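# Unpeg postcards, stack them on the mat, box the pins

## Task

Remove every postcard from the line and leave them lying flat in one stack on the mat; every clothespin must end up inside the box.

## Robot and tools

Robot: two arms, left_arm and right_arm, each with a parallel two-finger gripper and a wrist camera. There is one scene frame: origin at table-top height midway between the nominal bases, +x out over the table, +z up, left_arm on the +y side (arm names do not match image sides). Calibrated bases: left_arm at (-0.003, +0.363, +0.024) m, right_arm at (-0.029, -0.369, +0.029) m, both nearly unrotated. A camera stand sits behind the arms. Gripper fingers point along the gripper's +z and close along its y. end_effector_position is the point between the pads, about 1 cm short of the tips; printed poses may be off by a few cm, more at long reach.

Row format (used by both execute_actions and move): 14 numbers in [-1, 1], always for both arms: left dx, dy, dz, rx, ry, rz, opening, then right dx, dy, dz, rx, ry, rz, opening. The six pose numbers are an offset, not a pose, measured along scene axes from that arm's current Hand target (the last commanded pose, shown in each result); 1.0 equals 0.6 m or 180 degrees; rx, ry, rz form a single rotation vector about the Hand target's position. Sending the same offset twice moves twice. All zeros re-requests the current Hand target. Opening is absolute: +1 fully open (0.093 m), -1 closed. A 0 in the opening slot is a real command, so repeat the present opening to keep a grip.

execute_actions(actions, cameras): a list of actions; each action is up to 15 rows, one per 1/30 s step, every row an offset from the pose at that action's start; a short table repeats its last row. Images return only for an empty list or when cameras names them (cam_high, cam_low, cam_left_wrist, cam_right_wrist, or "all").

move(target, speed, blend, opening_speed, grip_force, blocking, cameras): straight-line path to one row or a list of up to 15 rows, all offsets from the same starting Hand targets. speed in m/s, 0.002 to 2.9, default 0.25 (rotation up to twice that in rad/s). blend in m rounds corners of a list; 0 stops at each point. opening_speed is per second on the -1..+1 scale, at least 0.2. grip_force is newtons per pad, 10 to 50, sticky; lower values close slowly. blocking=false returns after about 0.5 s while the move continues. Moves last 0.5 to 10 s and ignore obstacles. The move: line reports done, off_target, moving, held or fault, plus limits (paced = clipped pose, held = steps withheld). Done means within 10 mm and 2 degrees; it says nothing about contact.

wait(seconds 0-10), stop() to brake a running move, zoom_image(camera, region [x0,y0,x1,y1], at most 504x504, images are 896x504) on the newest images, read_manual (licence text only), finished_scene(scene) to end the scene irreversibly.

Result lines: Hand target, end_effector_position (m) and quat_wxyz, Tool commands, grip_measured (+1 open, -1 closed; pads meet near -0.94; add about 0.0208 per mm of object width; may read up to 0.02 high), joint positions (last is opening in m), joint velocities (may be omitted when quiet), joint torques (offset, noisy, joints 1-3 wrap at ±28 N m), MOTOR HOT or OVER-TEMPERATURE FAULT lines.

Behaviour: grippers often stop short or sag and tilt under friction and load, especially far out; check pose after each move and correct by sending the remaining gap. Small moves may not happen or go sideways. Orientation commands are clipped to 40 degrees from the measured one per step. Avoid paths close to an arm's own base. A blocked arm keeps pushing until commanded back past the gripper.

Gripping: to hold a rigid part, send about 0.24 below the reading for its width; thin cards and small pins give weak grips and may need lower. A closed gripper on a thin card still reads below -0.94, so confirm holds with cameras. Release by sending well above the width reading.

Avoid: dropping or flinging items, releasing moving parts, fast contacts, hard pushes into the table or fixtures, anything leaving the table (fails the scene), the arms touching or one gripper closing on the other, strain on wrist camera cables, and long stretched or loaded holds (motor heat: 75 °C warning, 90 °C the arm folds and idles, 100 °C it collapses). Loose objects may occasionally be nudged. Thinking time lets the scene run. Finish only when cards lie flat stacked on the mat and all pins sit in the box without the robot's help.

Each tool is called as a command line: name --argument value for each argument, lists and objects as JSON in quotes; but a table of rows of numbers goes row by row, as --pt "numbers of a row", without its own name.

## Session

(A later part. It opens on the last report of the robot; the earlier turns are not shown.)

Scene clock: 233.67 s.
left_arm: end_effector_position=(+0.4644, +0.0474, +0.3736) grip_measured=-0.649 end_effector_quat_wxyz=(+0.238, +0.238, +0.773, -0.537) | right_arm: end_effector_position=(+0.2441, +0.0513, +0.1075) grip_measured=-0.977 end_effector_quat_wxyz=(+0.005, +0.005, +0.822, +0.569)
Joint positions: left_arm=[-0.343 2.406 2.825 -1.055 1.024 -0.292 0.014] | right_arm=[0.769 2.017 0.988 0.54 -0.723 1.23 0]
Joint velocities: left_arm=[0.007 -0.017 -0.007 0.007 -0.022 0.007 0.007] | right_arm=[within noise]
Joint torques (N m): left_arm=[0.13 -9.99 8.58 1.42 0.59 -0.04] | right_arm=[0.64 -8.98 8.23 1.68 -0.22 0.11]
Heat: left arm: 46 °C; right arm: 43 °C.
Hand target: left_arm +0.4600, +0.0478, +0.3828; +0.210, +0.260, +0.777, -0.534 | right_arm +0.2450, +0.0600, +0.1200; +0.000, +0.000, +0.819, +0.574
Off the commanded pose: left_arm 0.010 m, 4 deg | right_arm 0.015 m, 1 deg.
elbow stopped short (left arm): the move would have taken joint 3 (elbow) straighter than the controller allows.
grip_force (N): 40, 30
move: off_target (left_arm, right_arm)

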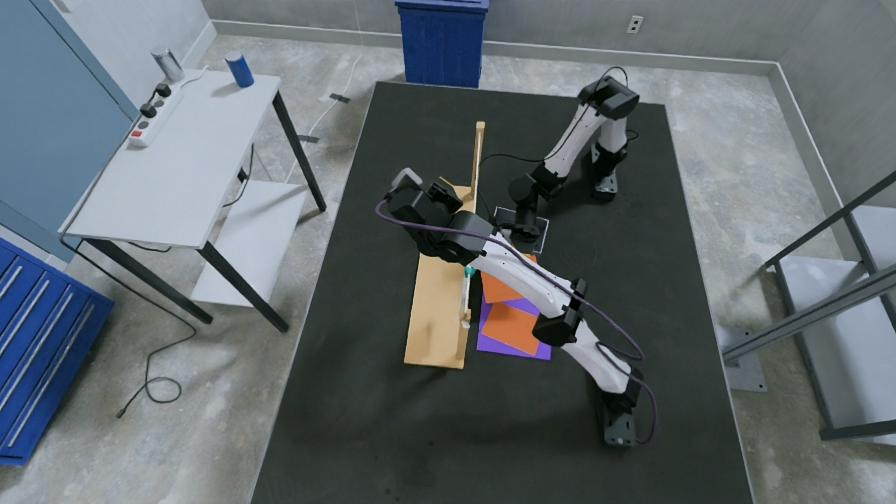

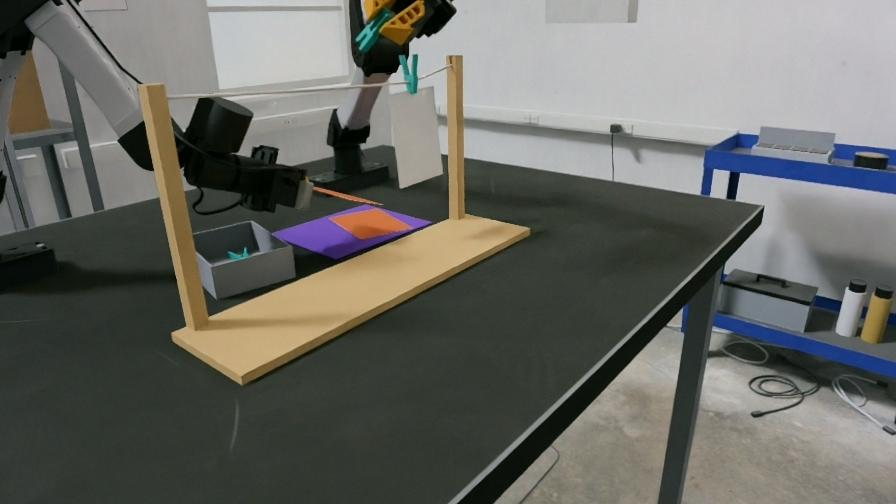

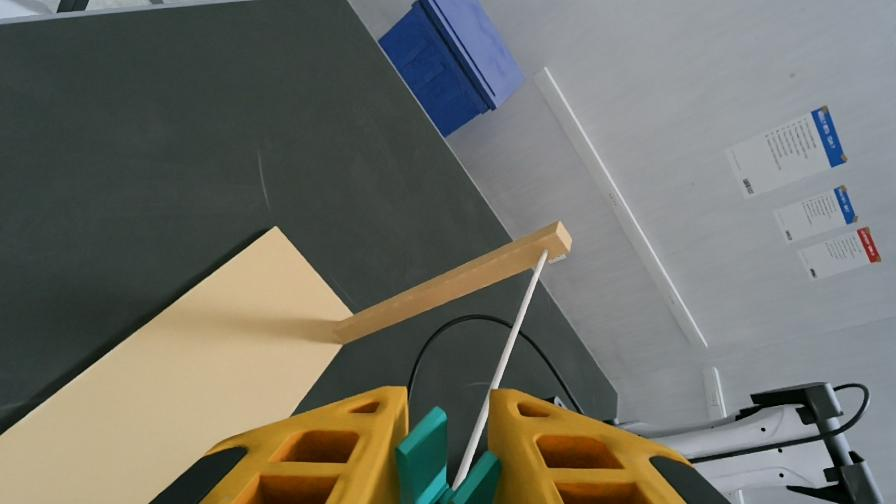

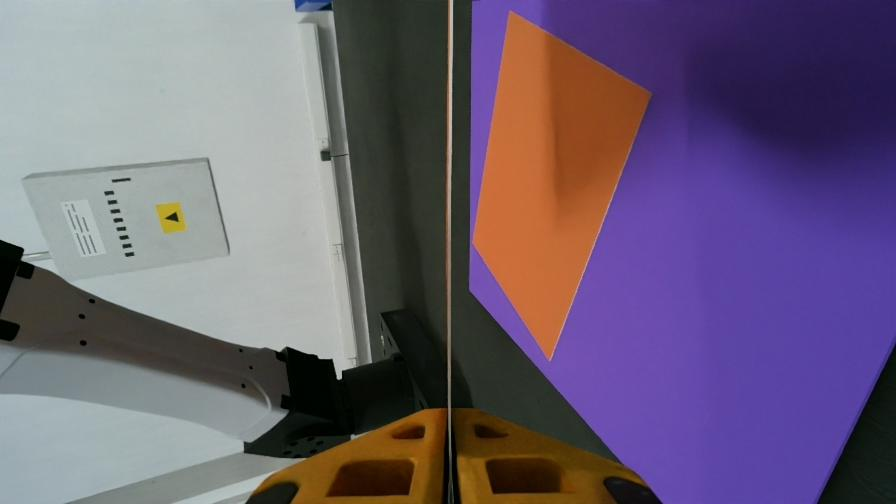

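move --target '[0,0,0.0,0,0,0,-0.65,-0.01,0.1,-0.108,0,0,0,-1]' --speed 0.12 --cameras '["cam_low","cam_right_wrist"]'

Scene clock: 235.63 s.
left_arm: end_effector_position=(+0.4644, +0.0474, +0.3736) grip_measured=-0.648 end_effector_quat_wxyz=(+0.238, +0.238, +0.773, -0.537) | right_arm: end_effector_position=(+0.2251, +0.1104, +0.0406) grip_measured=-0.977 end_effector_quat_wxyz=(-0.026, +0.000, +0.831, +0.556)
Joint positions: left_arm=[-0.343 2.406 2.825 -1.055 1.024 -0.292 0.014] | right_arm=[0.89 2.301 1.152 0.645 -0.661 1.291 0]
Joint torques (N m): left_arm=[0.16 -9.98 8.58 1.41 0.59 -0.03] | right_arm=[0.51 -9.7 7.01 2.37 0.17 0.12]
Heat: left arm: 46 °C; right arm: 43 °C.
Hand target: left_arm +0.4600, +0.0478, +0.3828; +0.210, +0.260, +0.777, -0.534 | right_arm +0.2390, +0.1200, +0.0552; +0.000, +0.000, +0.819, +0.574
Off the commanded pose: left_arm 0.010 m, 4 deg | right_arm 0.022 m, 4 deg.
elbow stopped short (left arm): the move would have taken joint 3 (elbow) straighter than the controller allows.
grip_force (N): 40, 30
move: off_target (left_arm, right_arm)
Images, in order (width x height): cam_low 896x504, cam_right_wrist 896x504.

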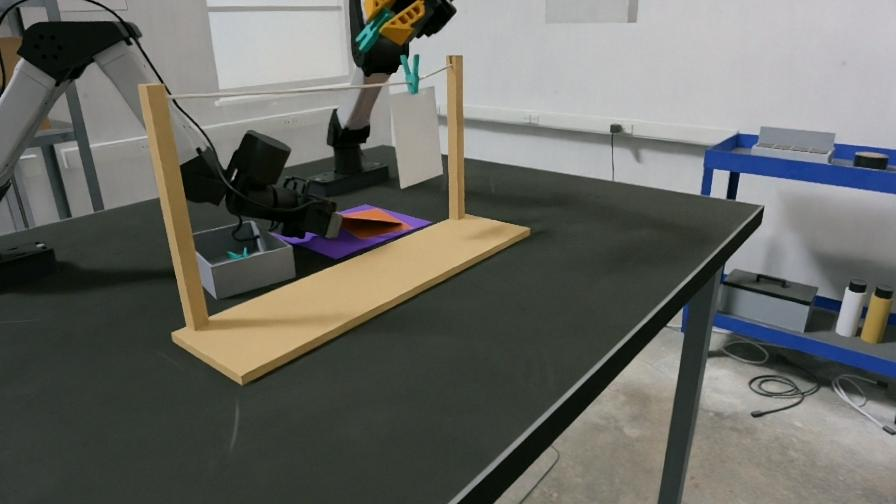

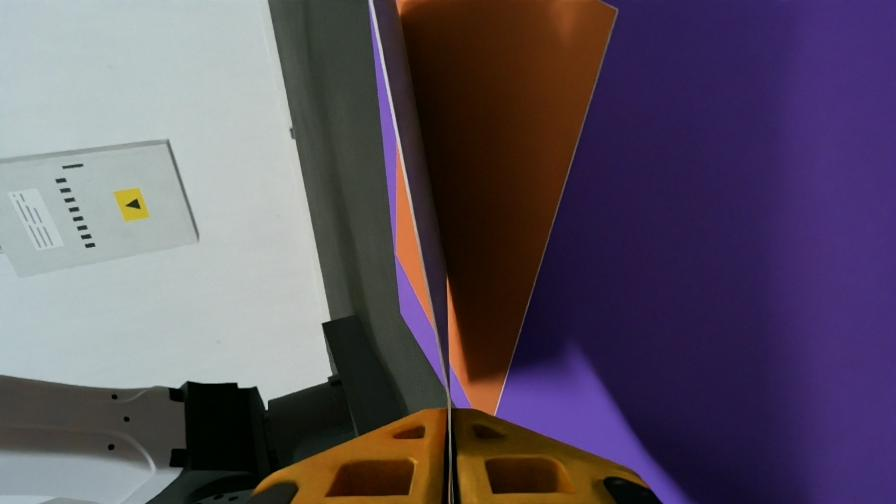

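move --target '[0,0,0.0,0,0,0,-0.65,0,0,0.013,0,0,0,-0.45]' --speed 0.05 --opening_speed 0.8 --cameras '["cam_low","cam_right_wrist"]'

Scene clock: 237.03 s.
left_arm: end_effector_position=(+0.4644, +0.0474, +0.3736) grip_measured=-0.649 end_effector_quat_wxyz=(+0.238, +0.238, +0.773, -0.537) | right_arm: end_effector_position=(+0.2266, +0.1103, +0.0401) grip_measured=-0.452 end_effector_quat_wxyz=(-0.023, +0.003, +0.832, +0.555)
Joint positions: left_arm=[-0.343 2.406 2.825 -1.055 1.024 -0.292 0.014] | right_arm=[0.89 2.301 1.152 0.645 -0.652 1.293 0.024]
Joint torques (N m): left_arm=[0.1 -9.96 8.57 1.42 0.59 -0.04] | right_arm=[0.49 -11.52 7.08 2.16 0.08 0.1]
Heat: left arm: 46 °C; right arm: 42 °C.
Hand target: left_arm +0.4600, +0.0478, +0.3828; +0.210, +0.260, +0.777, -0.534 | right_arm +0.2390, +0.1200, +0.0630; +0.000, +0.000, +0.819, +0.574
Off the commanded pose: left_arm 0.010 m, 4 deg | right_arm 0.028 m, 4 deg.
elbow stopped short (left arm): the move would have taken joint 3 (elbow) straighter than the controller allows.
grip_force (N): 40, 30
move: off_target (left_arm, right_arm)
Images, in order (width x height): cam_low 896x504, cam_right_wrist 896x504.

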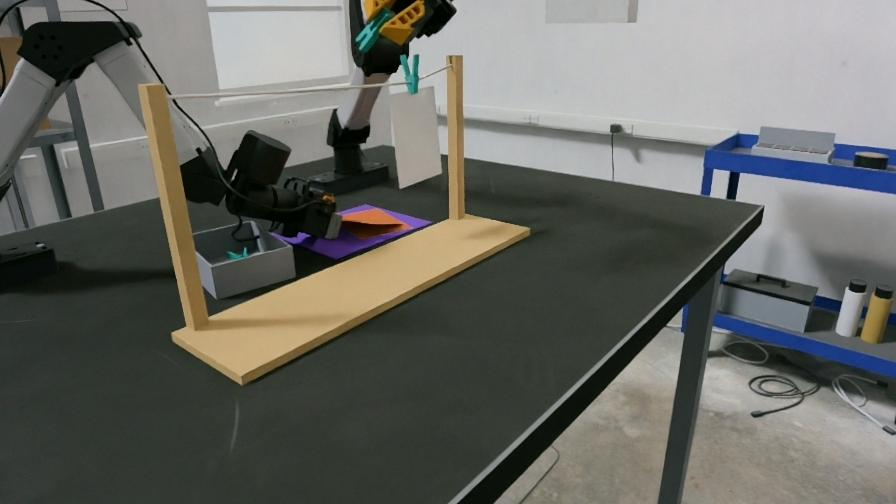

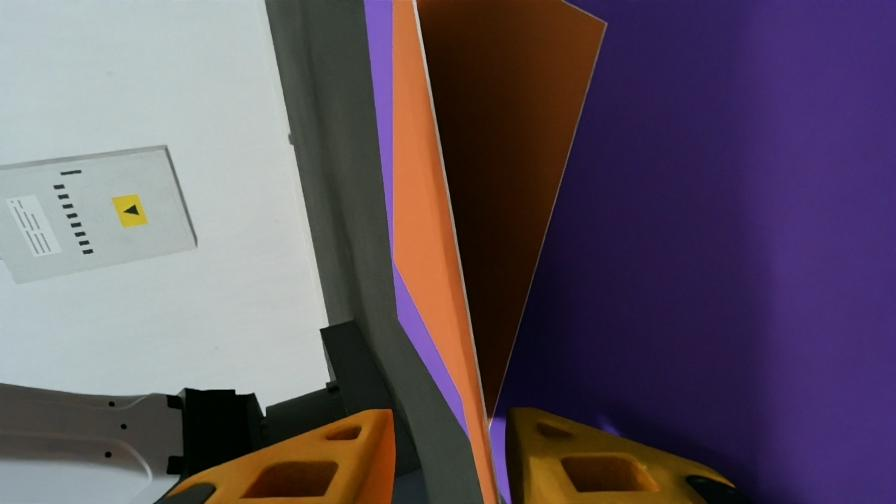

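move --target '[0,0,0.0,0,0,0,-0.65,0,0.029,-0.022,-0.222,0,0,-0.45]' --speed 0.15 --cameras '["cam_low","cam_right_wrist"]'

Scene clock: 240.70 s.
left_arm: end_effector_position=(+0.4644, +0.0474, +0.3736) grip_measured=-0.647 end_effector_quat_wxyz=(+0.238, +0.238, +0.773, -0.537) | right_arm: end_effector_position=(+0.2323, +0.1320, +0.0355) grip_measured=-0.452 end_effector_quat_wxyz=(-0.015, +0.009, +0.967, +0.254)
Joint positions: left_arm=[-0.343 2.406 2.825 -1.055 1.024 -0.292 0.014] | right_arm=[1.004 2.433 1.931 -0.637 -0.288 1.089 0.024]
Joint torques (N m): left_arm=[0.1 -10 8.58 1.42 0.59 -0.02] | right_arm=[0.59 -12.27 9.35 1.03 0.1 -0.14]
Heat: left arm: 46 °C; right arm: 42 °C.
Hand target: left_arm +0.4600, +0.0478, +0.3828; +0.210, +0.260, +0.777, -0.534 | right_arm +0.2390, +0.1374, +0.0498; +0.000, +0.000, +0.966, +0.260
Off the commanded pose: left_arm 0.010 m, 4 deg | right_arm 0.017 m, 2 deg.
elbow stopped short (left arm): the move would have taken joint 3 (elbow) straighter than the controller allows.
grip_force (N): 40, 30
move: off_target (left_arm, right_arm)
Images, in order (width x height): cam_low 896x504, cam_right_wrist 896x504.

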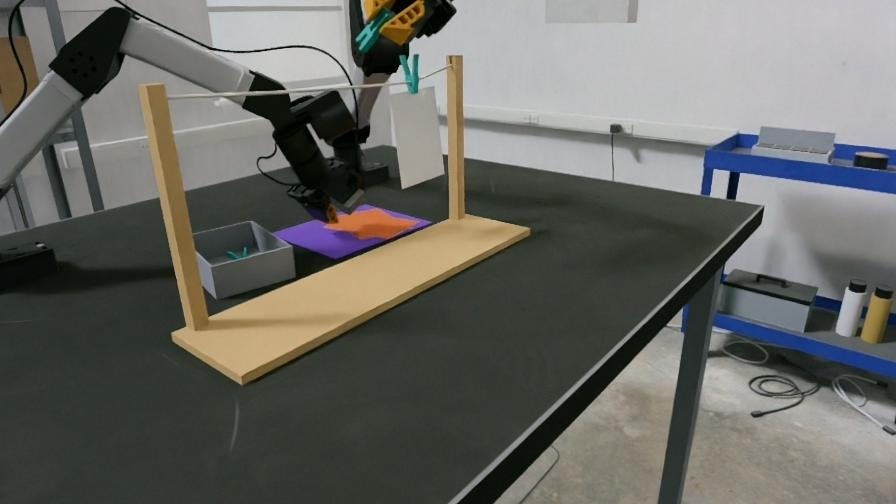

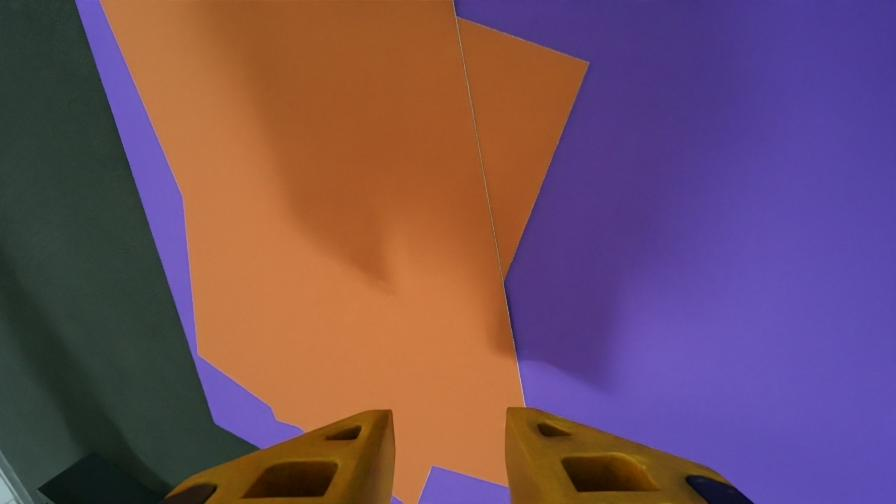

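move --pt "0 0 0.0 0 0 0 -0.65 0 -0.09 0.0 0 0 0 -0.45" --pt "0 0 0.0 0 0 0 -0.65 -0.05 -0.15 0.15 0 0 0 -0.45" --speed 0.2 --blend 0.01 --cameras '["cam_high","cam_low","cam_right_wrist"]'

Scene clock: 242.70 s.
left_arm: end_effector_position=(+0.4644, +0.0474, +0.3736) grip_measured=-0.647 end_effector_quat_wxyz=(+0.238, +0.238, +0.773, -0.537) | right_arm: end_effector_position=(+0.2163, +0.0503, +0.1286) grip_measured=-0.452 end_effector_quat_wxyz=(+0.000, +0.013, +0.966, +0.257)
Joint positions: left_arm=[-0.343 2.406 2.825 -1.055 1.024 -0.292 0.014] | right_arm=[0.941 2.019 1.625 -0.74 -0.29 1.035 0.024]
Joint torques (N m): left_arm=[0.09 -10.03 8.59 1.41 0.6 -0.06] | right_arm=[0.62 -12.04 5.04 1.03 -0.13 -0.12]
Heat: left arm: 46 °C; right arm: 41 °C.
Hand target: left_arm +0.4600, +0.0478, +0.3828; +0.210, +0.260, +0.777, -0.534 | right_arm +0.2090, +0.0474, +0.1398; +0.000, +0.000, +0.966, +0.260
Off the commanded pose: left_arm 0.010 m, 4 deg | right_arm 0.014 m, 2 deg.
elbow stopped short (left arm): the move would have taken joint 3 (elbow) straighter than the controller allows.
grip_force (N): 40, 30
move: off_target (left_arm, right_arm)
Images, in order (width x height): cam_high 896x504, cam_low 896x504, cam_right_wrist 896x504.

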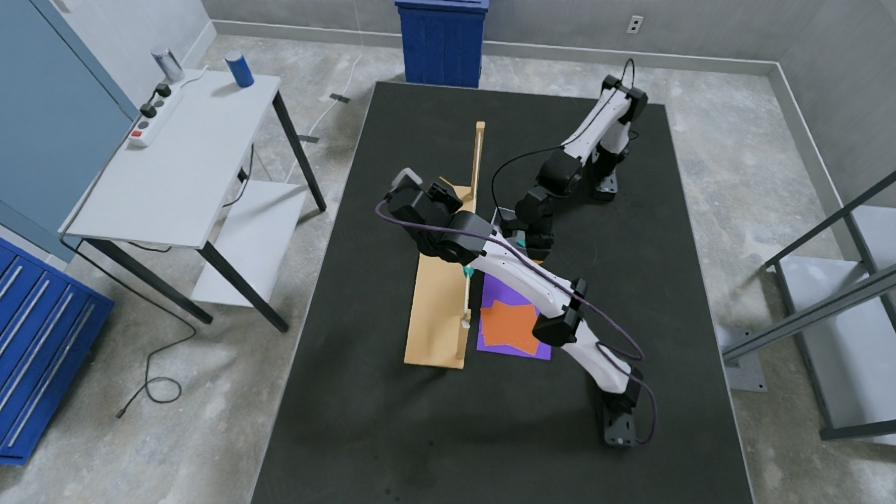

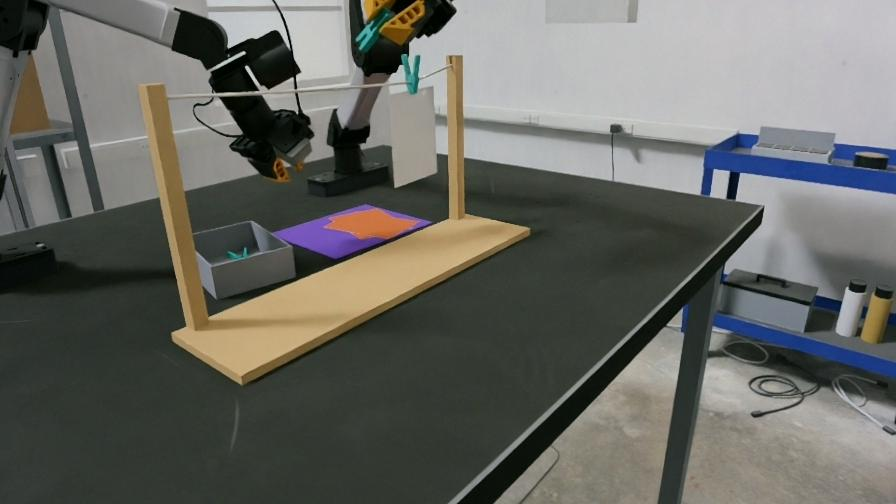

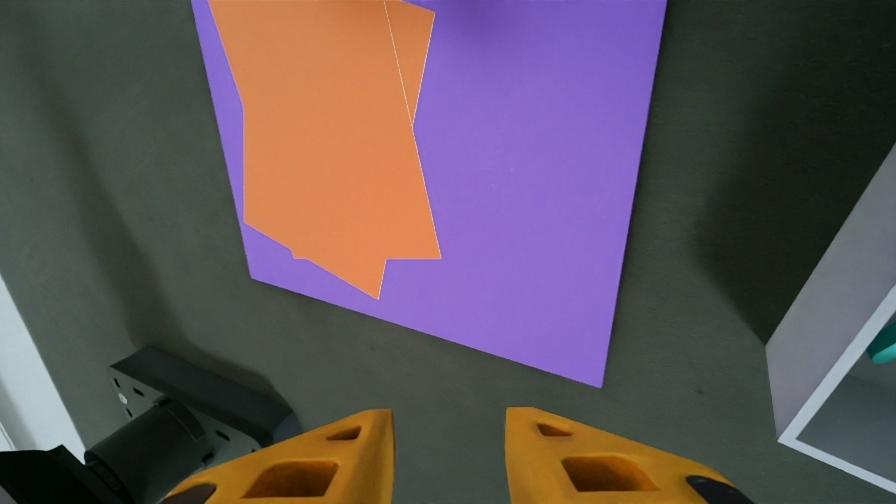

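move --target '[-0.117,-0.013,0.045,0.02,-0.06,0.01,-0.65,-0.0382,-0.4855,0.2087,-0.0031,-0.3841,0.1239,0.2]' --speed 0.25 --cameras '["cam_low","cam_left_wrist"]'

Scene clock: 247.23 s.
left_arm: end_effector_position=(+0.3944, +0.0376, +0.3821) grip_measured=-0.649 end_effector_quat_wxyz=(+0.234, +0.284, +0.796, -0.481) | right_arm: end_effector_position=(+0.1854, -0.2481, +0.2654) grip_measured=+0.198 end_effector_quat_wxyz=(+0.497, -0.309, +0.787, +0.197)
Joint positions: left_arm=[-0.436 2.098 2.437 -1.082 0.886 -0.157 0.014] | right_arm=[0.161 0.598 0.693 -0.614 -0.525 -0.275 0.055]
Joint torques (N m): left_arm=[-0.94 -13.26 4.59 2.04 0.2 0.25] | right_arm=[-0.28 0.99 5.35 2.2 -0.42 -0.13]
Heat: left arm: 47 °C; right arm: 41 °C.
Hand target: left_arm +0.3898, +0.0400, +0.4098; +0.282, +0.303, +0.774, -0.479 | right_arm +0.1861, -0.2439, +0.2650; +0.497, -0.322, +0.779, +0.205
Off the commanded pose: left_arm 0.028 m, 6 deg | right_arm 0.004 m, 2 deg.
grip_force (N): 40, 30
move: off_target (left_arm)
Images, in order (width x height): cam_low 896x504, cam_left_wrist 896x504.

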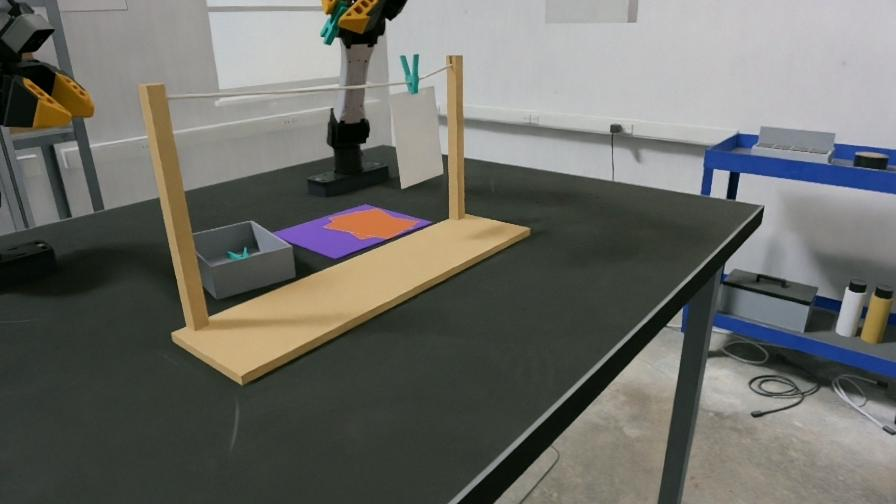

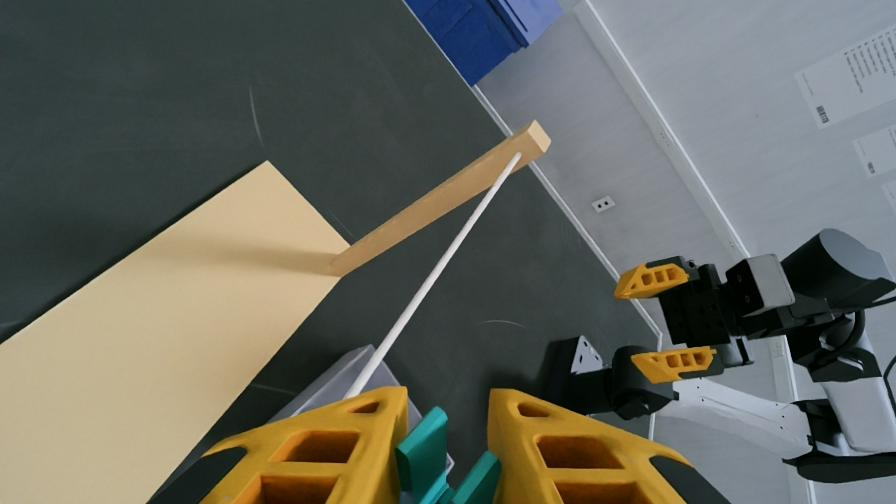

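move --target '[-0.208,-0.15,-0.033,0.0775,-0.1776,0.0272,-0.65,-0.05,0,0,0,0,0,0.2]' --speed 0.2 --cameras '["cam_low","cam_left_wrist"]'

Scene clock: 250.27 s.
left_arm: end_effector_position=(+0.2650, -0.0514, +0.3614) grip_measured=-0.648 end_effector_quat_wxyz=(+0.423, +0.427, +0.758, -0.256) | right_arm: end_effector_position=(+0.1594, -0.2434, +0.2754) grip_measured=+0.198 end_effector_quat_wxyz=(+0.516, -0.326, +0.766, +0.202)
Joint positions: left_arm=[-0.979 1.679 1.783 -0.643 0.071 0.012 0.014] | right_arm=[0.21 0.477 0.686 -0.669 -0.515 -0.269 0.055]
Joint torques (N m): left_arm=[-0.24 -10.04 5.38 2.6 -0.14 0.25] | right_arm=[0.64 0.83 4.96 1.73 0.07 0.14]
Heat: left arm: 47 °C; right arm: 41 °C.
Hand target: left_arm +0.2650, -0.0500, +0.3900; +0.465, +0.422, +0.730, -0.268 | right_arm +0.1561, -0.2439, +0.2650; +0.497, -0.322, +0.779, +0.205
Off the commanded pose: left_arm 0.029 m, 6 deg | right_arm 0.011 m, 3 deg.
grip_force (N): 40, 30
move: off_target (left_arm, right_arm)
Images, in order (width x height): cam_low 896x504, cam_left_wrist 896x504.

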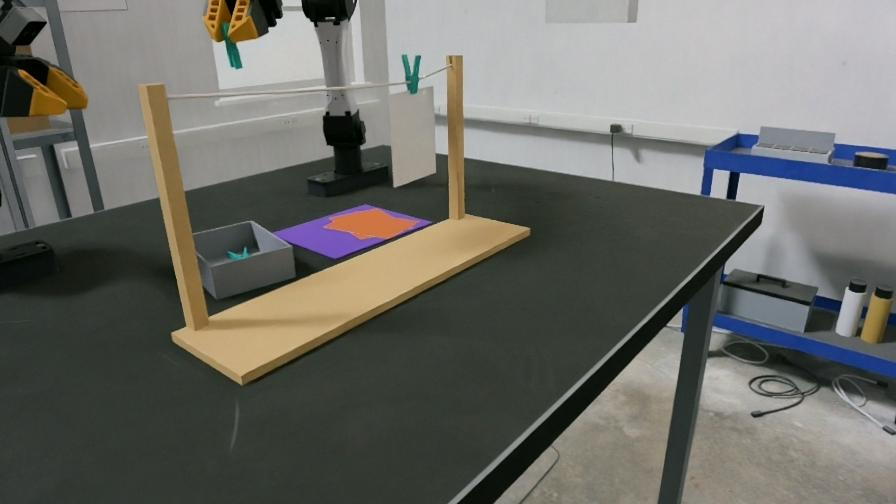

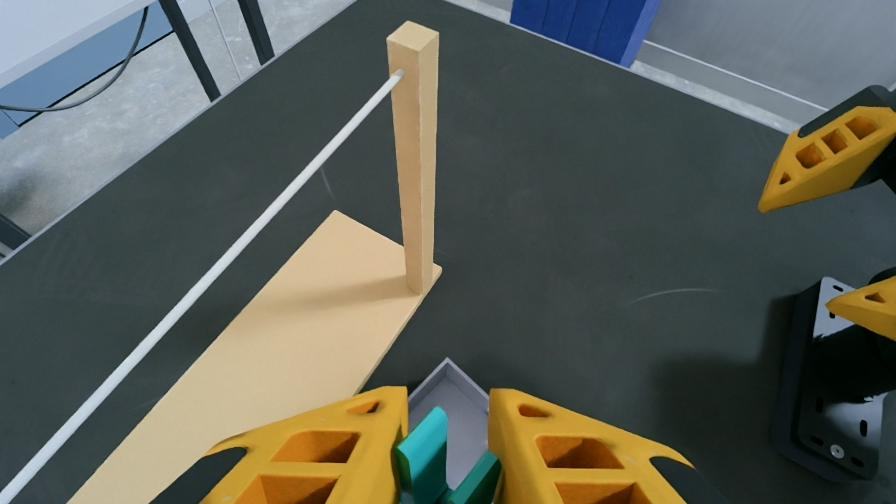

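move --target '[-0.025,-0.042,-0.483,0,0,0,-0.65,-0.04,0,0,0,0,0,0.2]' --speed 0.25 --cameras '["cam_low","cam_left_wrist","cam_high"]'

Scene clock: 252.97 s.
left_arm: end_effector_position=(+0.2426, -0.0698, +0.0881) grip_measured=-0.649 end_effector_quat_wxyz=(+0.432, +0.439, +0.744, -0.259) | right_arm: end_effector_position=(+0.1348, -0.2425, +0.2749) grip_measured=+0.198 end_effector_quat_wxyz=(+0.515, -0.326, +0.766, +0.205)
Joint positions: left_arm=[-1.054 1.915 0.886 0.515 0.021 0.004 0.014] | right_arm=[0.309 0.373 0.686 -0.752 -0.431 -0.218 0.055]
Joint velocities: left_arm=[-0.002 0.002 -0.007 0.007 -0.007 0.022 -0.004] | right_arm=[within noise]
Joint torques (N m): left_arm=[-0.9 -6.68 4.67 2.82 -0.19 -0.02] | right_arm=[0.61 1.44 4.83 1.77 0.08 0.14]
Heat: left arm: 47 °C; right arm: 41 °C.
Hand target: left_arm +0.2500, -0.0752, +0.1002; +0.465, +0.422, +0.730, -0.268 | right_arm +0.1321, -0.2439, +0.2650; +0.497, -0.322, +0.779, +0.205
Off the commanded pose: left_arm 0.015 m, 5 deg | right_arm 0.010 m, 3 deg.
grip_force (N): 40, 30
move: off_target (left_arm, right_arm)
Images, in order (width x height): cam_high 896x504, cam_low 896x504, cam_left_wrist 896x504.

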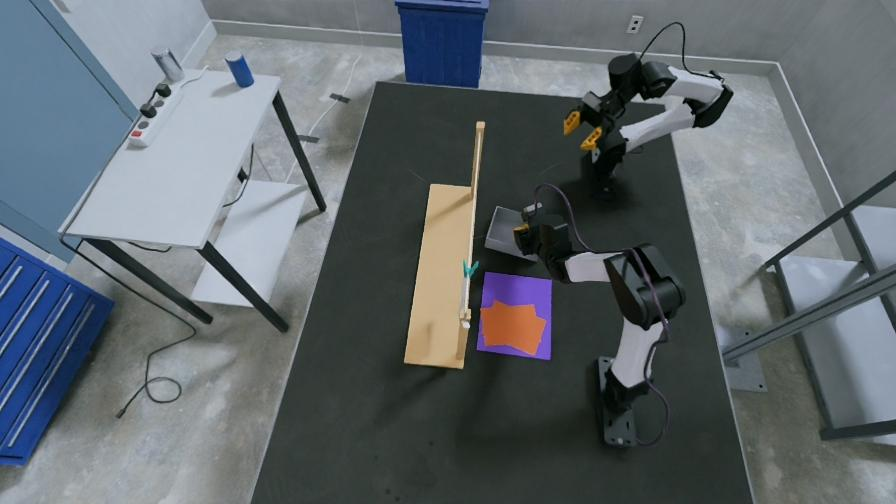

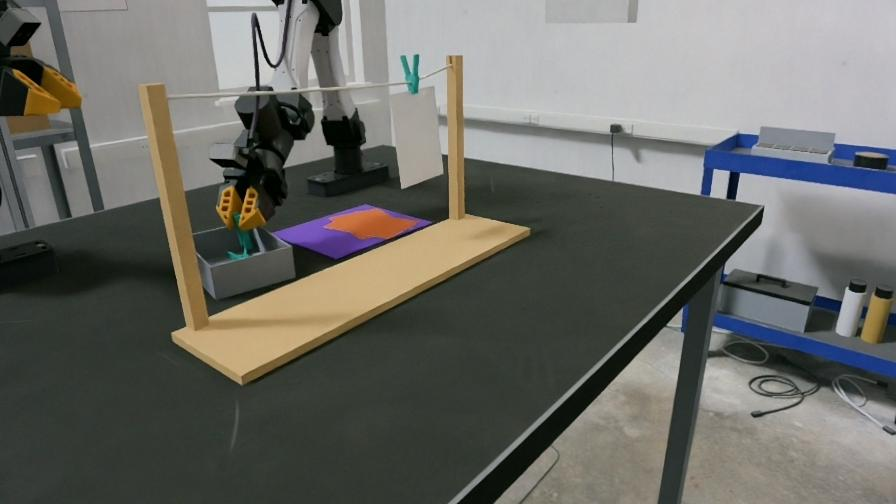

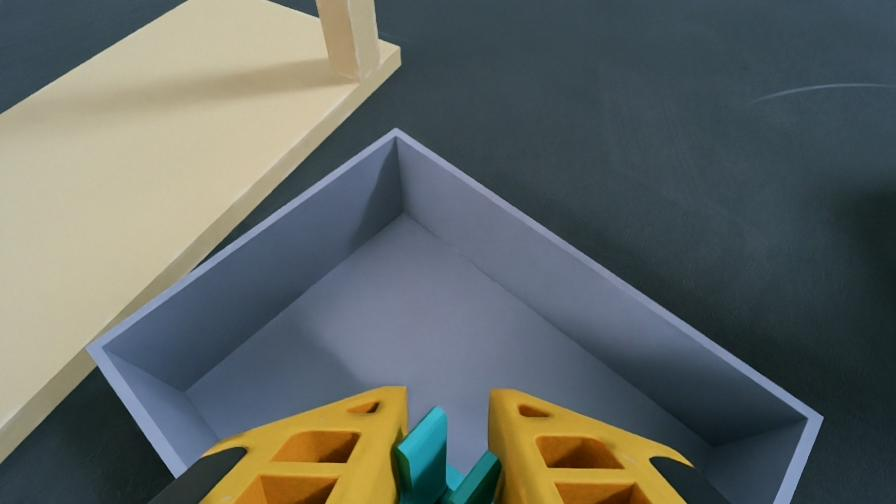

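move --pt "0.012 -0.01 -0.035 0 0 0 -0.65 0 0 0 0 0 0 0.2" --pt "0.012 -0.01 -0.035 0 0 0 0.2 0 0 0 0 0 0 0.2" --speed 0.1 --opening_speed 0.6 --cameras '["cam_low","cam_left_wrist"]'

Scene clock: 256.10 s.
left_arm: end_effector_position=(+0.2476, -0.0780, +0.0731) grip_measured=+0.197 end_effector_quat_wxyz=(+0.448, +0.434, +0.735, -0.267) | right_arm: end_effector_position=(+0.1348, -0.2425, +0.2749) grip_measured=+0.198 end_effector_quat_wxyz=(+0.515, -0.326, +0.766, +0.205)
Joint positions: left_arm=[-1.054 2.003 0.886 0.642 0.019 0.006 0.055] | right_arm=[0.309 0.373 0.686 -0.752 -0.431 -0.218 0.055]
Joint torques (N m): left_arm=[-0.14 -6.49 5.93 2.37 -0.11 0.03] | right_arm=[0.59 1.42 4.86 1.78 0.09 0.15]
Heat: left arm: 46 °C; right arm: 41 °C.
Hand target: left_arm +0.2572, -0.0812, +0.0792; +0.465, +0.422, +0.730, -0.268 | right_arm +0.1321, -0.2439, +0.2650; +0.497, -0.322, +0.779, +0.205
Off the commanded pose: left_arm 0.012 m, 2 deg | right_arm 0.010 m, 3 deg.
grip_force (N): 40, 30
move: off_target (left_arm, right_arm)
Images, in order (width x height): cam_low 896x504, cam_left_wrist 896x504.

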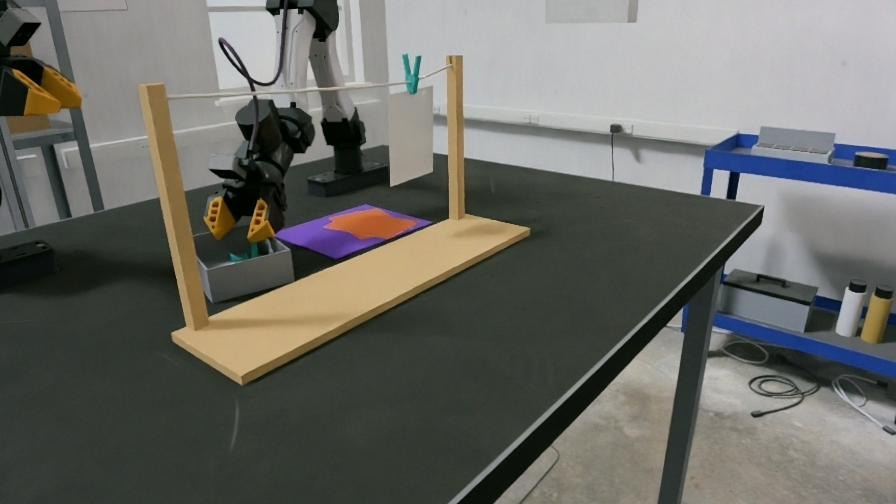

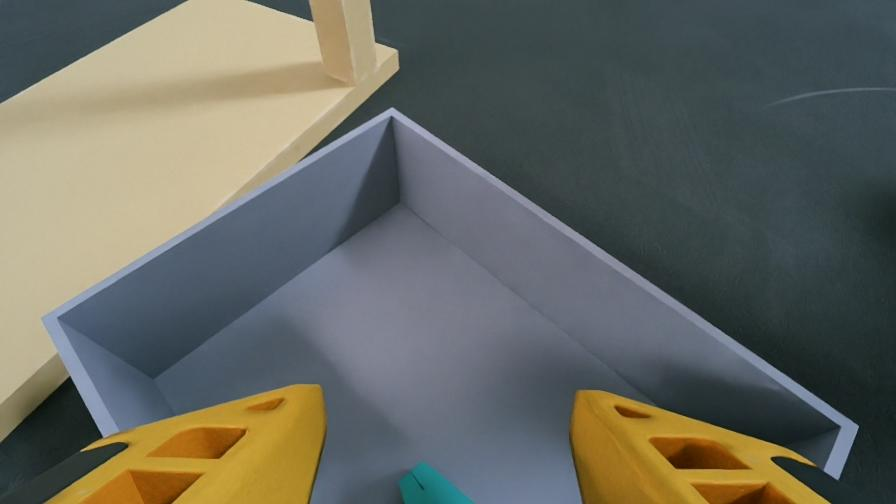

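move --pt "0 0 0.4 0 0 0 0.2 0 0 0 0 0 0 0.2" --pt "0.088 0.385 0.57 0 0 -0.111 0.5 0 0 0 0 0 0 0.2" --speed 0.25 --blend 0.05 --cameras '["all"]'

Scene clock: 261.57 s.
left_arm: end_effector_position=(+0.3167, +0.1527, +0.4106) grip_measured=+0.498 end_effector_quat_wxyz=(+0.408, +0.532, +0.662, -0.336) | right_arm: end_effector_position=(+0.1348, -0.2425, +0.2749) grip_measured=+0.198 end_effector_quat_wxyz=(+0.515, -0.326, +0.766, +0.205)
Joint positions: left_arm=[-0.22 1.642 1.993 -1.231 0.961 0.768 0.069] | right_arm=[0.309 0.373 0.686 -0.752 -0.431 -0.218 0.055]
Joint torques (N m): left_arm=[-0.9 -4.74 8.64 0.99 0.78 0.31] | right_arm=[0.64 1.44 4.86 1.78 0.09 0.14]
Heat: left arm: 46 °C; right arm: 41 °C.
Hand target: left_arm +0.3100, +0.1498, +0.4212; +0.412, +0.542, +0.646, -0.345 | right_arm +0.1321, -0.2439, +0.2650; +0.497, -0.322, +0.779, +0.205
Off the commanded pose: left_arm 0.013 m, 2 deg | right_arm 0.010 m, 3 deg.
grip_force (N): 40, 30
move: off_target (left_arm, right_arm); target 2's new opening was sent with left_arm's hand 0.013 m and 2 deg from that target

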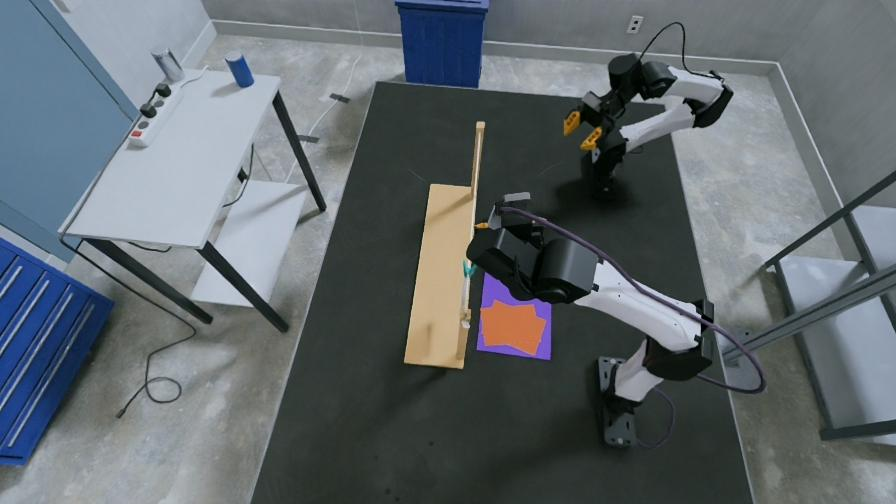

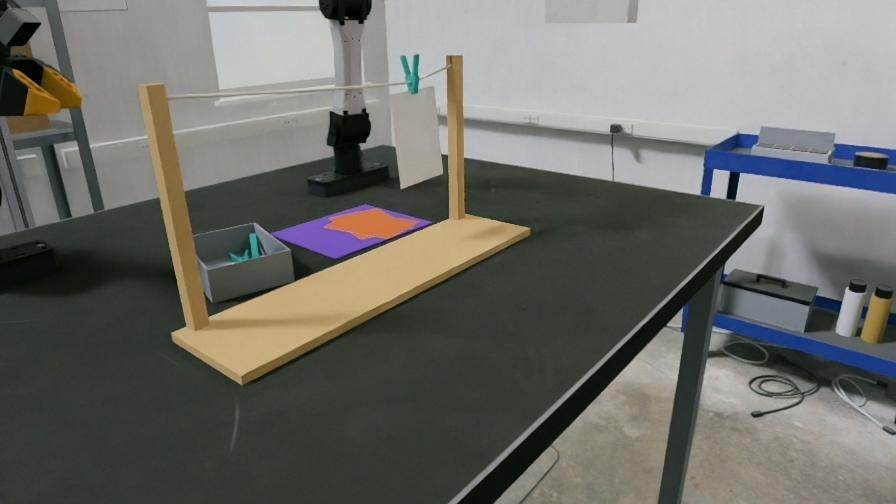

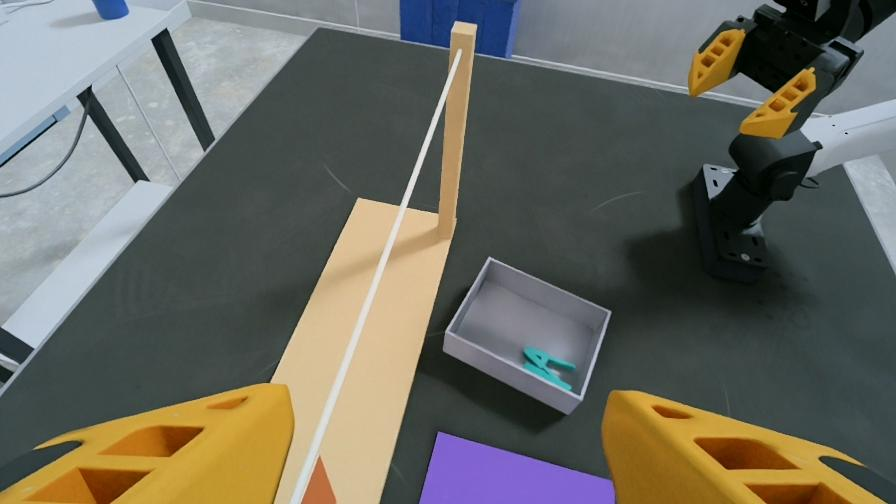

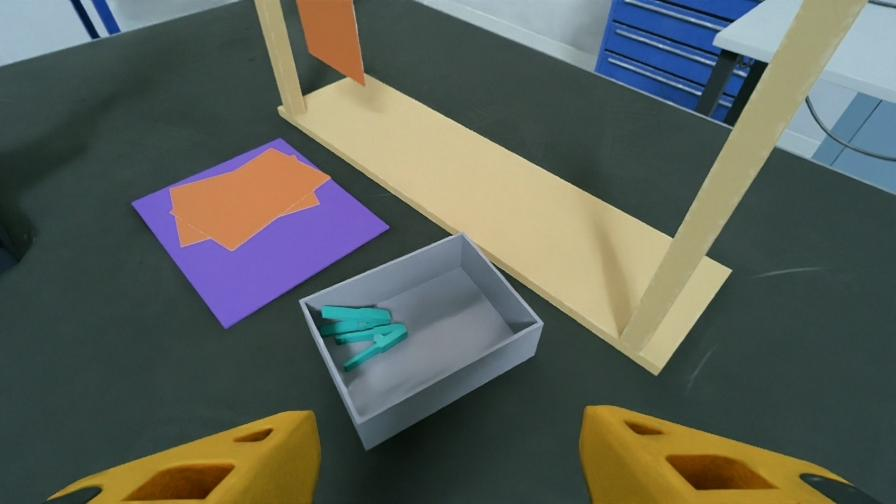

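move --target '[0.105,0.07,-0.027,0,0,0,0.5,0,0,0,0,0,0,0.2]' --speed 0.2 --cameras '["cam_low","cam_left_wrist","cam_high"]'

Scene clock: 263.70 s.
left_arm: end_effector_position=(+0.3786, +0.1967, +0.3952) grip_measured=+0.498 end_effector_quat_wxyz=(+0.405, +0.531, +0.664, -0.336) | right_arm: end_effector_position=(+0.1348, -0.2425, +0.2749) grip_measured=+0.198 end_effector_quat_wxyz=(+0.515, -0.326, +0.766, +0.205)
Joint positions: left_arm=[-0.06 1.947 2.359 -1.51 1.045 1.02 0.069] | right_arm=[0.309 0.373 0.686 -0.752 -0.431 -0.218 0.055]
Joint torques (N m): left_arm=[-0.57 -6.53 7.84 0.7 0.93 0.31] | right_arm=[0.68 1.4 4.86 1.79 0.09 0.14]
Heat: left arm: 46 °C; right arm: 41 °C.
Hand target: left_arm +0.3730, +0.1918, +0.4050; +0.412, +0.542, +0.646, -0.345 | right_arm +0.1321, -0.2439, +0.2650; +0.497, -0.322, +0.779, +0.205
Off the commanded pose: left_arm 0.012 m, 3 deg | right_arm 0.010 m, 3 deg.
grip_force (N): 40, 30
move: off_target (left_arm, right_arm)
Images, in order (width x height): cam_high 896x504, cam_low 896x504, cam_left_wrist 896x504.

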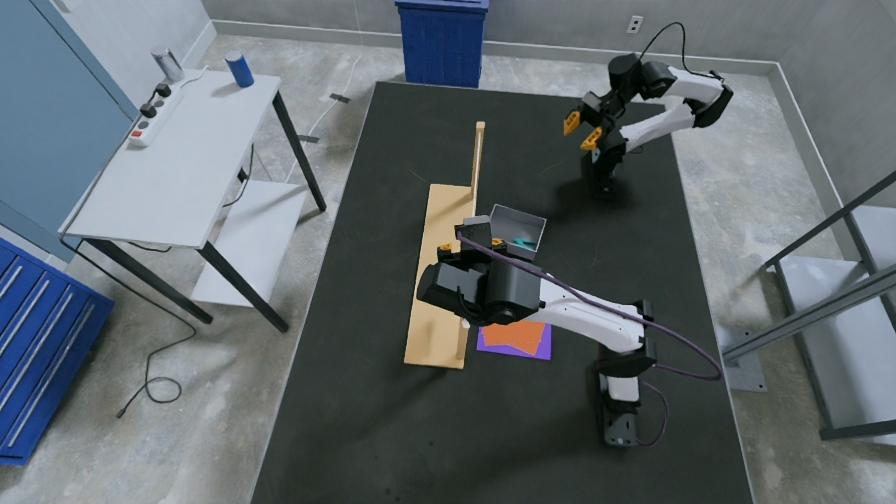

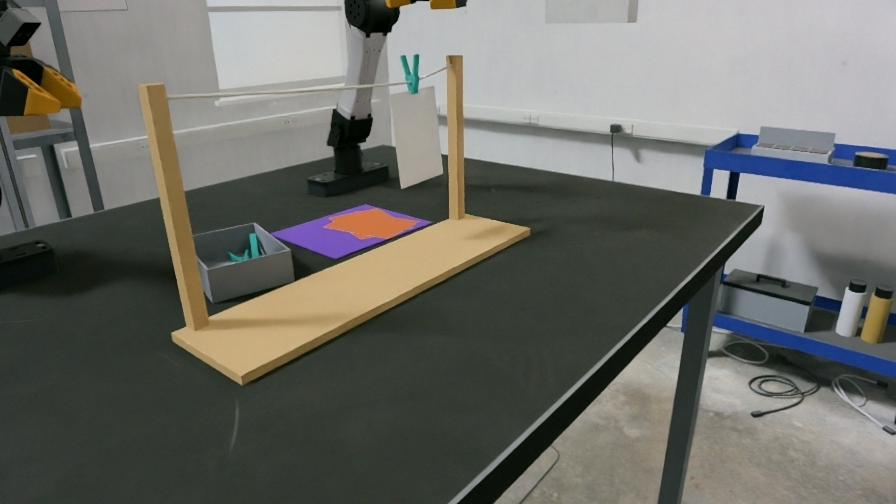

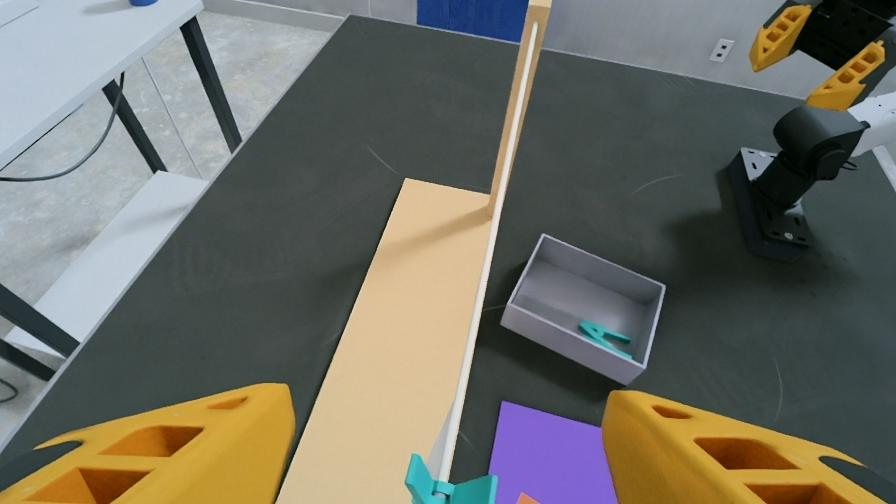

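move --target '[0.003,-0.008,-0.13,0,0,0,0.5,0,0,0,0,0,0,0.2]' --speed 0.1 --cameras '["cam_low","cam_left_wrist"]'

Scene clock: 265.90 s.
left_arm: end_effector_position=(+0.3795, +0.1927, +0.3097) grip_measured=+0.498 end_effector_quat_wxyz=(+0.384, +0.530, +0.670, -0.352) | right_arm: end_effector_position=(+0.1348, -0.2425, +0.2749) grip_measured=+0.198 end_effector_quat_wxyz=(+0.515, -0.326, +0.766, +0.205)
Joint positions: left_arm=[-0.07 1.82 1.825 -1.17 1.049 1.038 0.069] | right_arm=[0.309 0.373 0.686 -0.752 -0.431 -0.218 0.055]
Joint torques (N m): left_arm=[-0.94 -10.43 4.68 1.32 0.84 0.01] | right_arm=[0.66 1.48 4.89 1.77 0.09 0.13]
Heat: left arm: 45 °C; right arm: 41 °C.
Hand target: left_arm +0.3748, +0.1870, +0.3270; +0.412, +0.542, +0.646, -0.345 | right_arm +0.1321, -0.2439, +0.2650; +0.497, -0.322, +0.779, +0.205
Off the commanded pose: left_arm 0.019 m, 5 deg | right_arm 0.010 m, 3 deg.
grip_force (N): 40, 30
move: off_target (left_arm, right_arm)
Images, in order (width x height): cam_low 896x504, cam_left_wrist 896x504.

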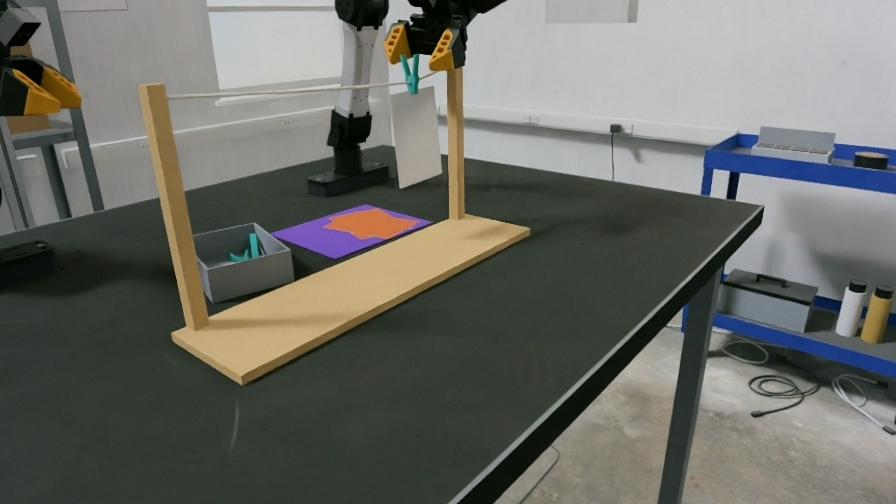

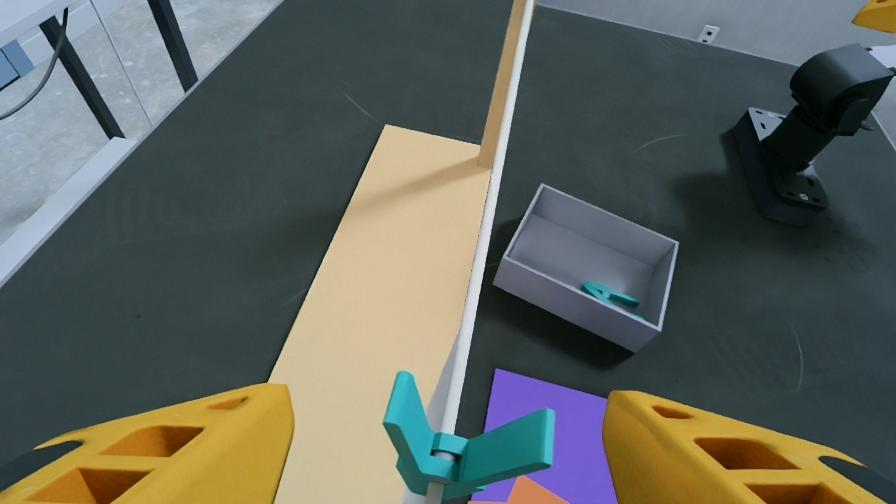

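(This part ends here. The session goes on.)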